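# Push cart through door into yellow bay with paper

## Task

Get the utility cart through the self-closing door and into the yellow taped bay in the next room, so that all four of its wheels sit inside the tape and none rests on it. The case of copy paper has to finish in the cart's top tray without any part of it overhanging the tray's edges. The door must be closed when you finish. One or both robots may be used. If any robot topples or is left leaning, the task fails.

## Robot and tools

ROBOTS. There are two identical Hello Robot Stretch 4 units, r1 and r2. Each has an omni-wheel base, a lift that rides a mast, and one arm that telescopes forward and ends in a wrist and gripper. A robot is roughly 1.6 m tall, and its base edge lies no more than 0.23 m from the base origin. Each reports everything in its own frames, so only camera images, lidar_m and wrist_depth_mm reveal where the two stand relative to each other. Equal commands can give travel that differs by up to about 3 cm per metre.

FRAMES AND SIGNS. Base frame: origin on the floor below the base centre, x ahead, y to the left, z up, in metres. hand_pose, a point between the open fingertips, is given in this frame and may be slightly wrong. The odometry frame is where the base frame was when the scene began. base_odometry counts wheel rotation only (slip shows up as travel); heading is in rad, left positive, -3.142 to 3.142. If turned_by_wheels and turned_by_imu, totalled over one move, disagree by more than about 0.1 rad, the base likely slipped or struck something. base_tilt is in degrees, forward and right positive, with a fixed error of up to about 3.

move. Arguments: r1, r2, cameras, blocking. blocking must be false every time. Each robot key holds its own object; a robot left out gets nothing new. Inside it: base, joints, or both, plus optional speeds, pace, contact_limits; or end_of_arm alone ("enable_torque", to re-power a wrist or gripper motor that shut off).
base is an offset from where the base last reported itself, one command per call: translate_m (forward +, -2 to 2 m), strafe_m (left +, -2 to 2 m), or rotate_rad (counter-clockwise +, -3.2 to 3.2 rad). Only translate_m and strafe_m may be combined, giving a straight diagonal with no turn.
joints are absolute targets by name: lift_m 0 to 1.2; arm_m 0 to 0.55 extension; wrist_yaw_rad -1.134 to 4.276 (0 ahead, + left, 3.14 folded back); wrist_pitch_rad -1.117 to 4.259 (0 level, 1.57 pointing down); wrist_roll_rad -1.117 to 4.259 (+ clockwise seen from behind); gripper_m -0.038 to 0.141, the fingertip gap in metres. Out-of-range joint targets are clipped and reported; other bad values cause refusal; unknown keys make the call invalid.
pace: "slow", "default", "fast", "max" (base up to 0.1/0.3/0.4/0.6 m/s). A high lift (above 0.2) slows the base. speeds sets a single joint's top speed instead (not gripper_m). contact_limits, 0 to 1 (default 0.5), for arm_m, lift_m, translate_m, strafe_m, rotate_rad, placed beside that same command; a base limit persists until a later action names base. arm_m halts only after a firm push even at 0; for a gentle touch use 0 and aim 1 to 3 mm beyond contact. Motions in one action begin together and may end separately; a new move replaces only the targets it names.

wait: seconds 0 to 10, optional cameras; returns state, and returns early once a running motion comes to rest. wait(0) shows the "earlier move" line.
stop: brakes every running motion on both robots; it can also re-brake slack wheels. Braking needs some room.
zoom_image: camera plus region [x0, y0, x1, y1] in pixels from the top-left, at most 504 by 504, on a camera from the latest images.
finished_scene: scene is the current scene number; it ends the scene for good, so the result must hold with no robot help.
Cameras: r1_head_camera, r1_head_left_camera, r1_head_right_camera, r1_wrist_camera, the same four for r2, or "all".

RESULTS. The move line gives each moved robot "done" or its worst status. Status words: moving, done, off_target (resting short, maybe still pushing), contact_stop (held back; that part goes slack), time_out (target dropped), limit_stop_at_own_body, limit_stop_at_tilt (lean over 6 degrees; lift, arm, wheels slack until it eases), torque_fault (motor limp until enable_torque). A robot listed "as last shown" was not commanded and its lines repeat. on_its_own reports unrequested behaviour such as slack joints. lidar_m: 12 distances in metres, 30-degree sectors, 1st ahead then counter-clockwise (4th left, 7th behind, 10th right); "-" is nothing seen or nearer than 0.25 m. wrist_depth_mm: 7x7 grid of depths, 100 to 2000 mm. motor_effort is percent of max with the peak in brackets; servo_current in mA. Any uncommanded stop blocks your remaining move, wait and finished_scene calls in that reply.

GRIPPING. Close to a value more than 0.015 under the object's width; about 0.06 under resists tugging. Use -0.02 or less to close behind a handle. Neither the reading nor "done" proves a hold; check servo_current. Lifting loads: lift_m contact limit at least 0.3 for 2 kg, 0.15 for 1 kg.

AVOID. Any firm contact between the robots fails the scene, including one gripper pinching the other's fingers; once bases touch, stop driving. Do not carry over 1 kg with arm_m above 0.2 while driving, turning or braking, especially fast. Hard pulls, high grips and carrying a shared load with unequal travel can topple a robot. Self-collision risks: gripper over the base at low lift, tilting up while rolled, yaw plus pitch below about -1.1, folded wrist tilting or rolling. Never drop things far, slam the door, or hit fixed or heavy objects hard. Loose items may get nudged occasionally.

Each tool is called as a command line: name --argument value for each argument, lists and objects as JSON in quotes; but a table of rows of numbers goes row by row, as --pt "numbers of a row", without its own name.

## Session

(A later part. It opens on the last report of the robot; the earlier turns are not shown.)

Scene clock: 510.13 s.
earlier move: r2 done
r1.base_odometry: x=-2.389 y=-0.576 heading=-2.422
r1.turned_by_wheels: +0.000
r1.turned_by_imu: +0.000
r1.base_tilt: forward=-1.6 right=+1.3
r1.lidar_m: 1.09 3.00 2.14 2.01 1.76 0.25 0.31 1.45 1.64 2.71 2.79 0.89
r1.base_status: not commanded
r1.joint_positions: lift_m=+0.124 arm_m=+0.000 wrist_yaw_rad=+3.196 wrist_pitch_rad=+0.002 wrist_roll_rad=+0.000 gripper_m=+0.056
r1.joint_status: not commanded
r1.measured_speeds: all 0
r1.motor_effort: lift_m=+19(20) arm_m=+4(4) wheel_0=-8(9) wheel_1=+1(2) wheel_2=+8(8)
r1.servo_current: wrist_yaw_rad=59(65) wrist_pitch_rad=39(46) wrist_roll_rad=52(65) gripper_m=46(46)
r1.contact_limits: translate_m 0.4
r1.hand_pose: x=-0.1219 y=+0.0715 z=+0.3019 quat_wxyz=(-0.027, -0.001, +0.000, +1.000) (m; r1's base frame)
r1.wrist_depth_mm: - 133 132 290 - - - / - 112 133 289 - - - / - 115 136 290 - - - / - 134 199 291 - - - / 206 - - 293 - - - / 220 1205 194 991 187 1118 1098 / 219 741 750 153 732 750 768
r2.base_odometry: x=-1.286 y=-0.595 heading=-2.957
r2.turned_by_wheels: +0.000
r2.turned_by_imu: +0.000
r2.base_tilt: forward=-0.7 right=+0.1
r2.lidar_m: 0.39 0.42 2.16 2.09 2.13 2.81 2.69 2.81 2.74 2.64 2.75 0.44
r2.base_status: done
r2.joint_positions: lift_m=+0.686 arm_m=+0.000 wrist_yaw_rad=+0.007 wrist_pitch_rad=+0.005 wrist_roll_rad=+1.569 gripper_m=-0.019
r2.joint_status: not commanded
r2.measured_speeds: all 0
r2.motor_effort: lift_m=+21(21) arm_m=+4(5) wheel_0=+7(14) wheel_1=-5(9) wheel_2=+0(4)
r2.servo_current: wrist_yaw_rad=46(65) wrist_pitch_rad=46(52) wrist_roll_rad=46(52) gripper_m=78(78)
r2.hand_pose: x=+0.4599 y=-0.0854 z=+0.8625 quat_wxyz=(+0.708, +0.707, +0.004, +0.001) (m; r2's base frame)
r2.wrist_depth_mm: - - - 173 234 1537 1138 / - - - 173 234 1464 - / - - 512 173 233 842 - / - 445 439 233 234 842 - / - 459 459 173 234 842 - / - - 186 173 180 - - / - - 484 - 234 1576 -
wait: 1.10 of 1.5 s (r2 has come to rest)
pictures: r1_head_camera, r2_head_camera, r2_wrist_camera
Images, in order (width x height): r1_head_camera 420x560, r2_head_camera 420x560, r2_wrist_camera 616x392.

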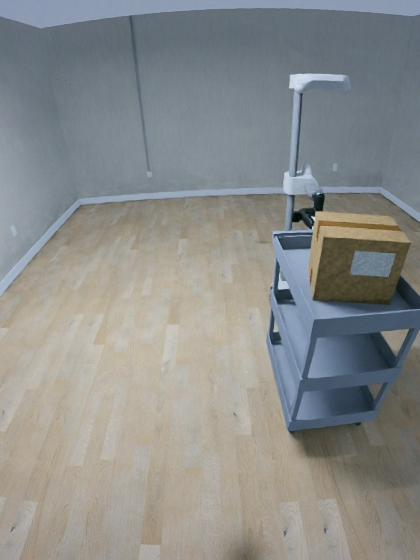

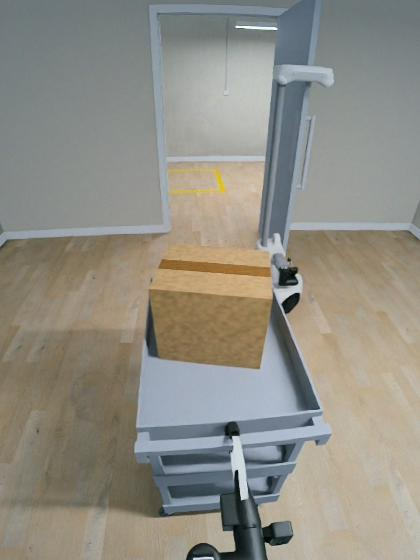

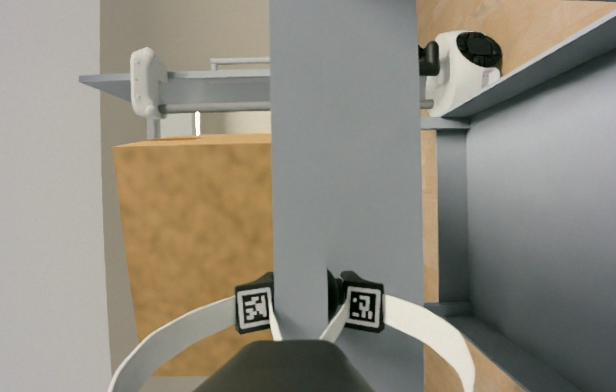

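move --blocking false --cameras '[]' --r1 '{"base": {"strafe_m": 0.07}, "pace": "slow", "contact_limits": {"strafe_m": 0.5}}' --r2 '{"base": {"translate_m": 0.35}}'

wait --seconds 2.0 --cameras '[]'

wait --seconds 1.0 --cameras '["r1_head_camera", "r2_head_camera", "r1_head_right_camera"]'

Scene clock: 523.97 s.
move: r1 moving; r2 moving
r1.base_odometry: x=-2.380 y=-0.587 heading=-2.422
r1.turned_by_wheels: +0.000
r1.turned_by_imu: +0.000
r1.base_tilt: forward=-1.6 right=+1.3
r1.lidar_m: 1.09 2.98 2.10 1.98 1.76 0.25 0.26 1.44 1.66 2.72 2.80 0.90
r1.base_status: strafe_m moving
r1.joint_positions: lift_m=+0.124 arm_m=+0.000 wrist_yaw_rad=+3.196 wrist_pitch_rad=+0.002 wrist_roll_rad=+0.000 gripper_m=+0.056
r1.joint_status: not commanded
r1.measured_speeds: translate_m=+0.001 strafe_m=+0.057 rotate_rad=-0.004 lift_m=+0.000 arm_m=+0.000 wrist_yaw_rad=+0.000 wrist_pitch_rad=+0.000 wrist_roll_rad=+0.000
r1.motor_effort: lift_m=+20(20) arm_m=+4(4) wheel_0=-13(15) wheel_1=+12(12) wheel_2=+7(8)
r1.servo_current: wrist_yaw_rad=46(65) wrist_pitch_rad=46(52) wrist_roll_rad=52(59) gripper_m=39(52)
r1.contact_limits: strafe_m 0.5
r1.hand_pose: x=-0.1219 y=+0.0715 z=+0.3019 quat_wxyz=(-0.027, -0.001, +0.000, +1.000) (m; r1's base frame)
r1.wrist_depth_mm: - 133 132 289 - - - / - 112 133 291 - - - / - 115 136 290 - - - / - 134 198 293 - - - / 206 - - 293 - - - / 220 1205 193 1008 187 1138 1078 / 220 750 759 153 732 759 750
r2.base_odometry: x=-1.316 y=-0.601 heading=-2.958
r2.turned_by_wheels: -0.001
r2.turned_by_imu: +0.000
r2.base_tilt: forward=-0.7 right=+0.1
r2.lidar_m: 0.39 0.38 2.21 2.09 2.14 2.86 2.73 2.84 2.79 2.66 2.77 0.43
r2.base_status: translate_m moving
r2.joint_positions: lift_m=+0.686 arm_m=+0.000 wrist_yaw_rad=-0.007 wrist_pitch_rad=+0.005 wrist_roll_rad=+1.569 gripper_m=-0.019
r2.joint_status: not commanded
r2.measured_speeds: translate_m=+0.121 strafe_m=+0.000 rotate_rad=-0.007 lift_m=+0.000 arm_m=+0.000 wrist_yaw_rad=-0.053 wrist_pitch_rad=+0.000 wrist_roll_rad=+0.000
r2.motor_effort: lift_m=+21(21) arm_m=+4(5) wheel_0=+8(13) wheel_1=+8(8) wheel_2=-19(19)
r2.servo_current: wrist_yaw_rad=59(65) wrist_pitch_rad=46(46) wrist_roll_rad=46(52) gripper_m=72(78)
r2.hand_pose: x=+0.4586 y=-0.0894 z=+0.8625 quat_wxyz=(+0.708, +0.707, -0.001, -0.004) (m; r2's base frame)
r2.wrist_depth_mm: - - - 184 247 1576 1160 / - - - 181 242 1499 525 / - - - 179 240 820 - / - 442 442 235 236 842 - / - 452 449 174 233 820 - / - 459 187 171 181 - - / - - 466 - 227 - -
pictures: none
No camera images: "cameras" was empty.

Scene clock: 525.30 s.
earlier move: r1 done; r2 moving
r1.base_odometry: x=-2.344 y=-0.629 heading=-2.422
r1.turned_by_wheels: +0.000
r1.turned_by_imu: +0.000
r1.base_tilt: forward=-1.6 right=+1.3
r1.lidar_m: 1.20 2.90 2.03 1.94 1.78 0.25 0.27 1.51 1.65 2.77 0.76 0.65
r1.base_status: done
r1.joint_positions: lift_m=+0.124 arm_m=+0.000 wrist_yaw_rad=+3.196 wrist_pitch_rad=+0.002 wrist_roll_rad=+0.000 gripper_m=+0.056
r1.joint_status: not commanded
r1.measured_speeds: all 0
r1.motor_effort: lift_m=+19(20) arm_m=+4(4) wheel_0=-8(16) wheel_1=+5(12) wheel_2=+7(10)
r1.servo_current: wrist_yaw_rad=46(65) wrist_pitch_rad=39(52) wrist_roll_rad=46(72) gripper_m=46(52)
r1.contact_limits: strafe_m 0.5
r1.hand_pose: x=-0.1219 y=+0.0715 z=+0.3019 quat_wxyz=(-0.027, -0.001, +0.000, +1.000) (m; r1's base frame)
r1.wrist_depth_mm: - 133 133 291 - - - / - 112 133 291 - - - / - 115 136 291 - - - / - 134 198 291 - - - / 206 - - 1661 - - - / 220 1205 193 976 187 1118 1098 / 219 750 750 153 723 759 798
r2.base_odometry: x=-1.596 y=-0.653 heading=-2.957
r2.turned_by_wheels: +0.001
r2.turned_by_imu: +0.000
r2.base_tilt: forward=-0.7 right=+0.1
r2.lidar_m: 0.38 0.38 2.16 2.09 2.16 2.93 3.03 3.11 2.78 2.64 2.73 0.43
r2.base_status: translate_m moving
r2.joint_positions: lift_m=+0.686 arm_m=+0.000 wrist_yaw_rad=-0.003 wrist_pitch_rad=+0.005 wrist_roll_rad=+1.569 gripper_m=-0.019
r2.joint_status: not commanded
r2.measured_speeds: translate_m=+0.138 strafe_m=+0.000 rotate_rad=-0.003 lift_m=+0.000 arm_m=+0.000 wrist_yaw_rad=+0.002 wrist_pitch_rad=+0.000 wrist_roll_rad=+0.000
r2.motor_effort: lift_m=+21(21) arm_m=+4(5) wheel_0=+5(13) wheel_1=+4(9) wheel_2=-4(22)
r2.servo_current: wrist_yaw_rad=52(72) wrist_pitch_rad=46(52) wrist_roll_rad=39(52) gripper_m=72(78)
r2.hand_pose: x=+0.4590 y=-0.0883 z=+0.8625 quat_wxyz=(+0.708, +0.707, +0.001, -0.003) (m; r2's base frame)
r2.wrist_depth_mm: - - - 193 259 1182 1118 / - - - 190 251 1281 512 / - - - 185 247 820 - / - 449 445 180 241 854 - / - 452 449 178 236 831 - / - 455 187 173 180 - - / - - 459 - 227 - -
wait: 1.33 of 2 s (r1 has come to rest)
pictures: none
No camera images: "cameras" was empty.

Scene clock: 526.13 s.
earlier move: r2 done
r1.base_odometry: x=-2.344 y=-0.629 heading=-2.422
r1.turned_by_wheels: +0.000
r1.turned_by_imu: +0.000
r1.base_tilt: forward=-1.6 right=+1.3
r1.lidar_m: 4.58 2.91 2.07 1.93 1.76 0.25 0.27 1.50 1.66 2.79 0.72 0.66
r1.base_status: done
r1.joint_positions: lift_m=+0.124 arm_m=+0.000 wrist_yaw_rad=+3.196 wrist_pitch_rad=+0.002 wrist_roll_rad=+0.000 gripper_m=+0.056
r1.joint_status: not commanded
r1.measured_speeds: all 0
r1.motor_effort: lift_m=+20(20) arm_m=+4(4) wheel_0=-8(16) wheel_1=+5(12) wheel_2=+7(10)
r1.servo_current: wrist_yaw_rad=59(65) wrist_pitch_rad=39(52) wrist_roll_rad=46(72) gripper_m=39(52)
r1.contact_limits: strafe_m 0.5
r1.hand_pose: x=-0.1219 y=+0.0715 z=+0.3019 quat_wxyz=(-0.027, -0.001, +0.000, +1.000) (m; r1's base frame)
r1.wrist_depth_mm: - 133 133 290 - - - / - 112 133 291 - - - / - 115 136 291 - - - / - 134 198 291 - - - / 206 - - 1661 - - - / 220 1205 193 991 187 1118 1078 / 219 750 750 153 732 768 798
r2.base_odometry: x=-1.630 y=-0.659 heading=-2.957
r2.turned_by_wheels: +0.000
r2.turned_by_imu: +0.000
r2.base_tilt: forward=-0.7 right=+0.1
r2.lidar_m: 0.38 0.36 2.19 2.09 2.17 2.95 3.06 3.13 2.78 2.65 2.74 0.45
r2.base_status: done
r2.joint_positions: lift_m=+0.686 arm_m=+0.000 wrist_yaw_rad=-0.002 wrist_pitch_rad=+0.005 wrist_roll_rad=+1.569 gripper_m=-0.019
r2.joint_status: not commanded
r2.measured_speeds: all 0
r2.motor_effort: lift_m=+21(21) arm_m=+4(5) wheel_0=+3(13) wheel_1=+4(9) wheel_2=-2(22)
r2.servo_current: wrist_yaw_rad=52(72) wrist_pitch_rad=39(52) wrist_roll_rad=52(59) gripper_m=72(78)
r2.hand_pose: x=+0.4590 y=-0.0881 z=+0.8625 quat_wxyz=(+0.708, +0.707, +0.001, -0.003) (m; r2's base frame)
r2.wrist_depth_mm: - - - 193 257 1160 1118 / - - - 189 251 1255 - / - - - 185 246 809 - / - 449 442 180 240 842 - / - 452 449 178 236 831 - / - 455 187 173 180 - - / - - 459 - 227 - -
wait: 0.83 of 1 s (r2 has come to rest)
pictures: r1_head_camera, r1_head_right_camera, r2_head_camera
Images, in order (width x height): r1_head_camera 420x560, r1_head_right_camera 420x672, r2_head_camera 420x560.

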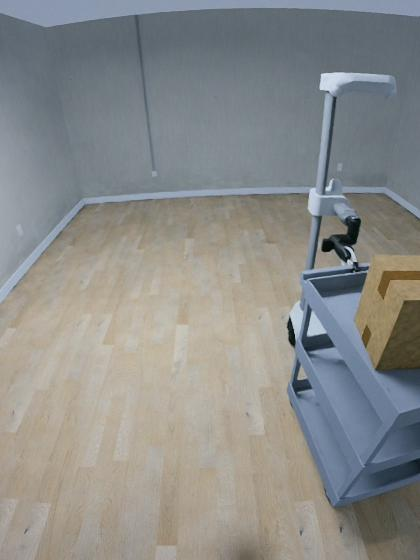

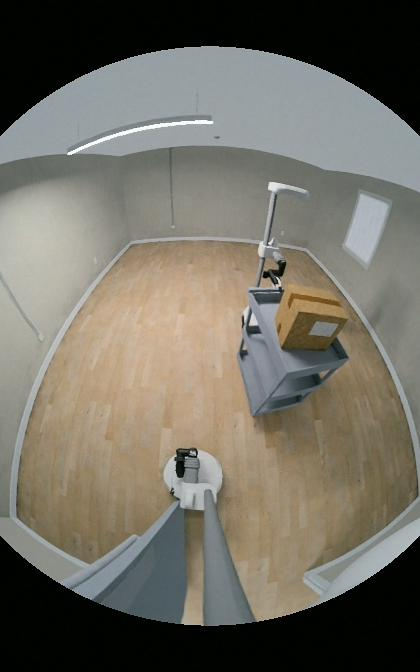

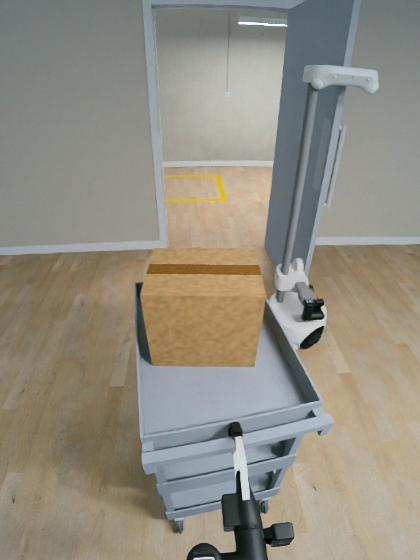

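move --blocking false --cameras '[]' --r2 '{"base": {"translate_m": -0.45}}'

wait --seconds 4 --cameras '["r2_head_camera"]'

Scene clock: 569.03 s.
move: r2 moving
r1: as last shown
r1.base_tilt: forward=-1.6 right=+1.2
r1.lidar_m: 4.58 2.89 2.04 1.93 1.77 0.25 0.27 1.51 1.63 2.79 0.77 0.66
r1.motor_effort: lift_m=+19(20) arm_m=+4(4) wheel_0=-8(8) wheel_1=+5(6) wheel_2=+7(7)
r1.servo_current: wrist_yaw_rad=52(65) wrist_pitch_rad=46(52) wrist_roll_rad=52(52) gripper_m=46(46)
r1.contact_limits: strafe_m 0.5
r1.wrist_depth_mm: - 133 132 287 - - - / - 112 133 291 - - - / - 115 136 291 - - - / - 134 198 293 - - - / 206 - - 1661 - - - / 220 1205 193 991 187 1098 1078 / 219 759 741 153 732 768 798
r2.base_odometry: x=-1.600 y=-0.654 heading=-2.957
r2.turned_by_wheels: +0.000
r2.turned_by_imu: +0.000
r2.base_tilt: forward=-0.6 right=+0.1
r2.lidar_m: 0.37 0.38 2.19 2.08 2.17 2.93 3.02 3.11 2.79 2.66 2.73 0.42
r2.base_status: translate_m moving
r2.joint_positions: lift_m=+0.686 arm_m=+0.000 wrist_yaw_rad=+0.001 wrist_pitch_rad=+0.005 wrist_roll_rad=+1.569 gripper_m=-0.019
r2.joint_status: not commanded
r2.measured_speeds: translate_m=-0.120 strafe_m=+0.000 rotate_rad=+0.002 lift_m=+0.000 arm_m=+0.000 wrist_yaw_rad=+0.000 wrist_pitch_rad=+0.000 wrist_roll_rad=+0.000
r2.motor_effort: lift_m=+21(21) arm_m=-4(4) wheel_0=-9(13) wheel_1=-10(10) wheel_2=+14(16)
r2.servo_current: wrist_yaw_rad=46(52) wrist_pitch_rad=46(52) wrist_roll_rad=46(59) gripper_m=65(78)
r2.hand_pose: x=+0.4594 y=-0.0871 z=+0.8625 quat_wxyz=(+0.708, +0.707, +0.002, -0.001) (m; r2's base frame)
r2.wrist_depth_mm: - - - 191 257 1205 1138 / - - - 188 250 1255 521 / - - - 184 245 809 - / - 442 442 180 240 854 - / - 449 449 178 236 831 - / - 455 187 174 181 - - / - - 462 - 229 - -
pictures: none
No camera images: "cameras" was empty.

Scene clock: 571.53 s.
earlier move: r2 done
r1.base_odometry: x=-2.344 y=-0.629 heading=-2.422
r1.turned_by_wheels: +0.000
r1.turned_by_imu: +0.000
r1.base_tilt: forward=-1.6 right=+1.3
r1.lidar_m: 1.25 2.90 2.04 1.92 1.78 0.25 0.25 1.49 1.70 2.79 2.85 0.99
r1.base_status: not commanded
r1.joint_positions: lift_m=+0.124 arm_m=+0.000 wrist_yaw_rad=+3.196 wrist_pitch_rad=+0.002 wrist_roll_rad=+0.000 gripper_m=+0.056
r1.joint_status: not commanded
r1.measured_speeds: all 0
r1.motor_effort: lift_m=+20(20) arm_m=+4(4) wheel_0=-8(9) wheel_1=+5(6) wheel_2=+7(7)
r1.servo_current: wrist_yaw_rad=52(72) wrist_pitch_rad=39(52) wrist_roll_rad=52(72) gripper_m=33(46)
r1.contact_limits: strafe_m 0.5
r1.hand_pose: x=-0.1219 y=+0.0715 z=+0.3019 quat_wxyz=(-0.027, -0.001, +0.000, +1.000) (m; r1's base frame)
r1.wrist_depth_mm: - 133 133 291 - - - / - 112 133 290 - - - / - 115 136 291 - - - / - 134 198 291 - - - / 206 - - 1661 - - - / 220 1205 193 1008 187 1118 1118 / 217 750 750 153 741 768 798
r2.base_odometry: x=-1.188 y=-0.577 heading=-2.957
r2.turned_by_wheels: +0.000
r2.turned_by_imu: +0.001
r2.base_tilt: forward=-0.6 right=+0.0
r2.lidar_m: 0.37 0.40 2.16 2.06 2.15 2.72 2.59 2.68 2.79 2.65 2.76 0.42
r2.base_status: done
r2.joint_positions: lift_m=+0.686 arm_m=+0.000 wrist_yaw_rad=+0.006 wrist_pitch_rad=+0.005 wrist_roll_rad=+1.569 gripper_m=-0.019
r2.joint_status: not commanded
r2.measured_speeds: all 0
r2.motor_effort: lift_m=+21(21) arm_m=-4(4) wheel_0=-2(14) wheel_1=-3(11) wheel_2=+5(19)
r2.servo_current: wrist_yaw_rad=52(65) wrist_pitch_rad=39(52) wrist_roll_rad=46(59) gripper_m=72(85)
r2.hand_pose: x=+0.4599 y=-0.0855 z=+0.8625 quat_wxyz=(+0.708, +0.707, +0.004, +0.000) (m; r2's base frame)
r2.wrist_depth_mm: - - - 173 235 1537 1205 / - - - 173 233 1576 - / - - 436 173 234 831 - / - 445 442 233 233 842 - / - 462 455 173 234 831 - / - - 187 173 181 - - / - - 484 - 234 1618 -
wait: 2.50 of 4 s (r2 has come to rest)
pictures: r2_head_camera
Images, in order (width x height): r2_head_camera 420x560.

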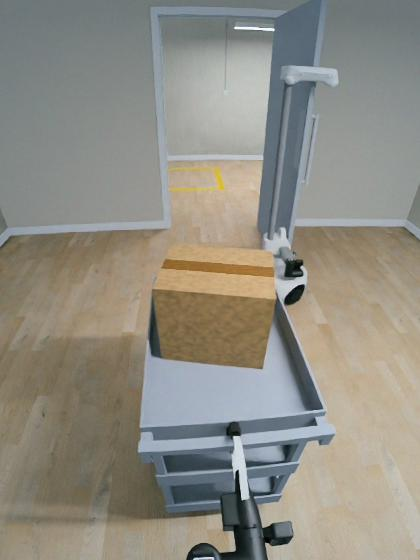

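move --blocking false --cameras '[]' --r2 '{"base": {"translate_m": 0.15}}'

wait --seconds 2 --cameras '[]'

Scene clock: 579.33 s.
move: r2 moving
r1: as last shown
r1.lidar_m: 1.27 2.89 2.03 1.94 1.77 0.25 0.27 1.52 1.66 2.79 2.86 0.98
r1.motor_effort: lift_m=+19(20) arm_m=+4(4) wheel_0=-8(8) wheel_1=+5(5) wheel_2=+7(7)
r1.servo_current: wrist_yaw_rad=65(65) wrist_pitch_rad=46(46) wrist_roll_rad=59(65) gripper_m=39(46)
r1.contact_limits: strafe_m 0.5
r1.wrist_depth_mm: - 133 132 290 - - - / - 112 133 291 - - - / - 115 136 291 - - - / - 134 198 291 - - - / 206 - - 1661 - - - / 220 1229 193 1008 188 1138 1078 / 220 741 750 153 732 759 798
r2.base_odometry: x=-1.218 y=-0.582 heading=-2.956
r2.turned_by_wheels: +0.000
r2.turned_by_imu: +0.001
r2.base_tilt: forward=-0.7 right=+0.0
r2.lidar_m: 0.36 0.40 2.18 2.08 2.15 2.77 2.62 2.71 2.77 2.64 2.76 0.44
r2.base_status: translate_m moving
r2.joint_positions: lift_m=+0.686 arm_m=+0.000 wrist_yaw_rad=+0.003 wrist_pitch_rad=+0.005 wrist_roll_rad=+1.569 gripper_m=-0.019
r2.joint_status: not commanded
r2.measured_speeds: translate_m=+0.122 strafe_m=+0.000 rotate_rad=+0.003 lift_m=+0.000 arm_m=+0.000 wrist_yaw_rad=+0.000 wrist_pitch_rad=+0.000 wrist_roll_rad=+0.000
r2.motor_effort: lift_m=+21(21) arm_m=+1(4) wheel_0=+15(15) wheel_1=+8(10) wheel_2=-16(17)
r2.servo_current: wrist_yaw_rad=59(59) wrist_pitch_rad=46(52) wrist_roll_rad=52(52) gripper_m=65(78)
r2.hand_pose: x=+0.4595 y=-0.0866 z=+0.8625 quat_wxyz=(+0.708, +0.707, +0.003, -0.001) (m; r2's base frame)
r2.wrist_depth_mm: - - - 173 233 1576 1138 / - - - 173 234 1576 - / - - 466 173 233 820 - / - 439 442 233 233 831 - / - 459 452 172 232 831 - / - - 186 172 179 - - / - - 480 - 232 1618 -
pictures: none
No camera images: "cameras" was empty.

Scene clock: 580.67 s.
earlier move: r2 done
r1.base_odometry: x=-2.344 y=-0.629 heading=-2.422
r1.turned_by_wheels: +0.000
r1.turned_by_imu: +0.000
r1.base_tilt: forward=-1.6 right=+1.3
r1.lidar_m: 1.29 2.91 2.06 1.95 1.77 0.25 0.25 1.50 1.68 2.79 2.88 0.85
r1.base_status: not commanded
r1.joint_positions: lift_m=+0.124 arm_m=+0.000 wrist_yaw_rad=+3.196 wrist_pitch_rad=+0.002 wrist_roll_rad=+0.000 gripper_m=+0.056
r1.joint_status: not commanded
r1.measured_speeds: all 0
r1.motor_effort: lift_m=+19(20) arm_m=+4(4) wheel_0=-7(8) wheel_1=+5(5) wheel_2=+7(7)
r1.servo_current: wrist_yaw_rad=65(65) wrist_pitch_rad=46(52) wrist_roll_rad=46(65) gripper_m=39(46)
r1.contact_limits: strafe_m 0.5
r1.hand_pose: x=-0.1219 y=+0.0715 z=+0.3019 quat_wxyz=(-0.027, -0.001, +0.000, +1.000) (m; r1's base frame)
r1.wrist_depth_mm: - 133 133 289 - - - / - 112 133 289 - - - / - 115 136 290 - - - / - 134 198 290 - - - / 206 - - 1708 - - - / 220 1205 195 1008 187 1138 1078 / 219 759 741 153 741 750 798
r2.base_odometry: x=-1.335 y=-0.604 heading=-2.956
r2.turned_by_wheels: +0.000
r2.turned_by_imu: +0.001
r2.base_tilt: forward=-0.6 right=+0.1
r2.lidar_m: 0.38 0.41 2.17 2.09 2.13 2.84 2.73 2.84 2.79 2.64 2.75 0.43
r2.base_status: done
r2.joint_positions: lift_m=+0.686 arm_m=+0.000 wrist_yaw_rad=+0.003 wrist_pitch_rad=+0.005 wrist_roll_rad=+1.569 gripper_m=-0.019
r2.joint_status: not commanded
r2.measured_speeds: all 0
r2.motor_effort: lift_m=+21(21) arm_m=+4(4) wheel_0=+5(15) wheel_1=+2(11) wheel_2=-1(17)
r2.servo_current: wrist_yaw_rad=52(59) wrist_pitch_rad=39(52) wrist_roll_rad=46(59) gripper_m=72(78)
r2.hand_pose: x=+0.4595 y=-0.0865 z=+0.8625 quat_wxyz=(+0.708, +0.707, +0.003, -0.001) (m; r2's base frame)
r2.wrist_depth_mm: - - - 180 240 1499 1160 / - - - 178 238 1430 - / - - - 177 236 820 - / - 442 445 234 236 842 - / - 459 455 174 234 842 - / - 469 186 173 180 - - / - - 477 - 231 1537 -
wait: 1.33 of 2 s (r2 has come to rest)
pictures: none
No camera images: "cameras" was empty.

move --blocking false --cameras '[]' --r2 '{"base": {"translate_m": 0.15, "strafe_m": 0.028}}'

wait --seconds 2 --cameras '["r2_head_camera"]'

Scene clock: 587.70 s.
move: r2 moving
r1: as last shown
r1.base_tilt: forward=-1.6 right=+1.2
r1.lidar_m: 1.30 2.87 2.06 1.94 1.76 0.25 0.29 1.52 1.66 2.77 1.15 0.85
r1.motor_effort: lift_m=+19(20) arm_m=+4(4) wheel_0=-8(8) wheel_1=+5(6) wheel_2=+7(7)
r1.servo_current: wrist_yaw_rad=39(59) wrist_pitch_rad=39(46) wrist_roll_rad=59(59) gripper_m=46(46)
r1.contact_limits: strafe_m 0.5
r1.wrist_depth_mm: - 133 133 290 - - - / - 112 133 291 - - - / - 115 136 291 - - - / - 135 198 291 - - - / 205 - - 1661 - - - / 221 1182 194 1008 187 1138 1078 / 219 759 741 154 732 768 798
r2.base_odometry: x=-1.365 y=-0.616 heading=-2.956
r2.turned_by_wheels: +0.000
r2.turned_by_imu: +0.001
r2.base_tilt: forward=-0.7 right=+0.1
r2.lidar_m: 0.37 0.40 2.18 2.08 2.14 2.90 2.79 2.88 2.80 2.66 2.75 0.44
r2.base_status: translate_m moving; strafe_m moving
r2.joint_positions: lift_m=+0.686 arm_m=+0.000 wrist_yaw_rad=+0.002 wrist_pitch_rad=+0.005 wrist_roll_rad=+1.569 gripper_m=-0.019
r2.joint_status: not commanded
r2.measured_speeds: translate_m=+0.121 strafe_m=+0.023 rotate_rad=-0.002 lift_m=+0.000 arm_m=+0.000 wrist_yaw_rad=-0.012 wrist_pitch_rad=+0.000 wrist_roll_rad=+0.000
r2.motor_effort: lift_m=+21(21) arm_m=+4(4) wheel_0=+12(13) wheel_1=+10(11) wheel_2=-15(17)
r2.servo_current: wrist_yaw_rad=46(52) wrist_pitch_rad=52(52) wrist_roll_rad=46(52) gripper_m=72(78)
r2.hand_pose: x=+0.4595 y=-0.0867 z=+0.8625 quat_wxyz=(+0.708, +0.707, +0.003, -0.001) (m; r2's base frame)
r2.wrist_depth_mm: - - - 183 245 1464 1138 / - - - 180 242 1430 512 / - - - 179 239 820 - / - 442 442 235 236 831 - / - 455 449 175 233 831 - / - 462 186 173 180 - - / - - 469 - 229 - -
pictures: none
No camera images: "cameras" was empty.

Scene clock: 589.03 s.
earlier move: r2 done
r1.base_odometry: x=-2.344 y=-0.629 heading=-2.422
r1.turned_by_wheels: +0.000
r1.turned_by_imu: +0.000
r1.base_tilt: forward=-1.6 right=+1.3
r1.lidar_m: 1.34 2.90 2.08 1.93 1.79 0.25 0.26 1.52 1.68 2.79 0.96 0.76
r1.base_status: not commanded
r1.joint_positions: lift_m=+0.124 arm_m=+0.000 wrist_yaw_rad=+3.196 wrist_pitch_rad=+0.002 wrist_roll_rad=+0.000 gripper_m=+0.056
r1.joint_status: not commanded
r1.measured_speeds: all 0
r1.motor_effort: lift_m=+19(20) arm_m=+4(4) wheel_0=-8(8) wheel_1=+5(6) wheel_2=+7(7)
r1.servo_current: wrist_yaw_rad=59(65) wrist_pitch_rad=46(52) wrist_roll_rad=52(65) gripper_m=46(52)
r1.contact_limits: strafe_m 0.5
r1.hand_pose: x=-0.1219 y=+0.0715 z=+0.3019 quat_wxyz=(-0.027, -0.001, +0.000, +1.000) (m; r1's base frame)
r1.wrist_depth_mm: - 133 133 290 - - - / - 112 133 291 - - - / - 115 136 291 - - - / - 134 199 291 - - - / 205 - - 1618 - - - / 220 1229 193 1008 188 1138 1098 / 220 750 750 153 723 759 778
r2.base_odometry: x=-1.477 y=-0.660 heading=-2.956
r2.turned_by_wheels: +0.000
r2.turned_by_imu: +0.000
r2.base_tilt: forward=-0.7 right=+0.0
r2.lidar_m: 0.37 0.37 2.17 2.05 2.14 2.89 2.90 2.97 2.81 2.69 2.77 0.45
r2.base_status: done
r2.joint_positions: lift_m=+0.686 arm_m=+0.000 wrist_yaw_rad=-0.002 wrist_pitch_rad=+0.005 wrist_roll_rad=+1.569 gripper_m=-0.019
r2.joint_status: not commanded
r2.measured_speeds: all 0
r2.motor_effort: lift_m=+21(21) arm_m=+4(4) wheel_0=+4(13) wheel_1=+5(11) wheel_2=-7(17)
r2.servo_current: wrist_yaw_rad=46(59) wrist_pitch_rad=46(52) wrist_roll_rad=46(65) gripper_m=72(78)
r2.hand_pose: x=+0.4591 y=-0.0880 z=+0.8625 quat_wxyz=(+0.708, +0.707, +0.001, -0.002) (m; r2's base frame)
r2.wrist_depth_mm: - - - 188 252 1336 1160 / - - - 185 247 1366 521 / - - - 182 243 809 - / - 442 442 179 239 842 - / - 452 452 176 236 831 - / - 459 187 173 180 - - / - - 466 - 229 - -
wait: 1.33 of 2 s (r2 has come to rest)
pictures: r2_head_camera
Images, in order (width x height): r2_head_camera 420x560.

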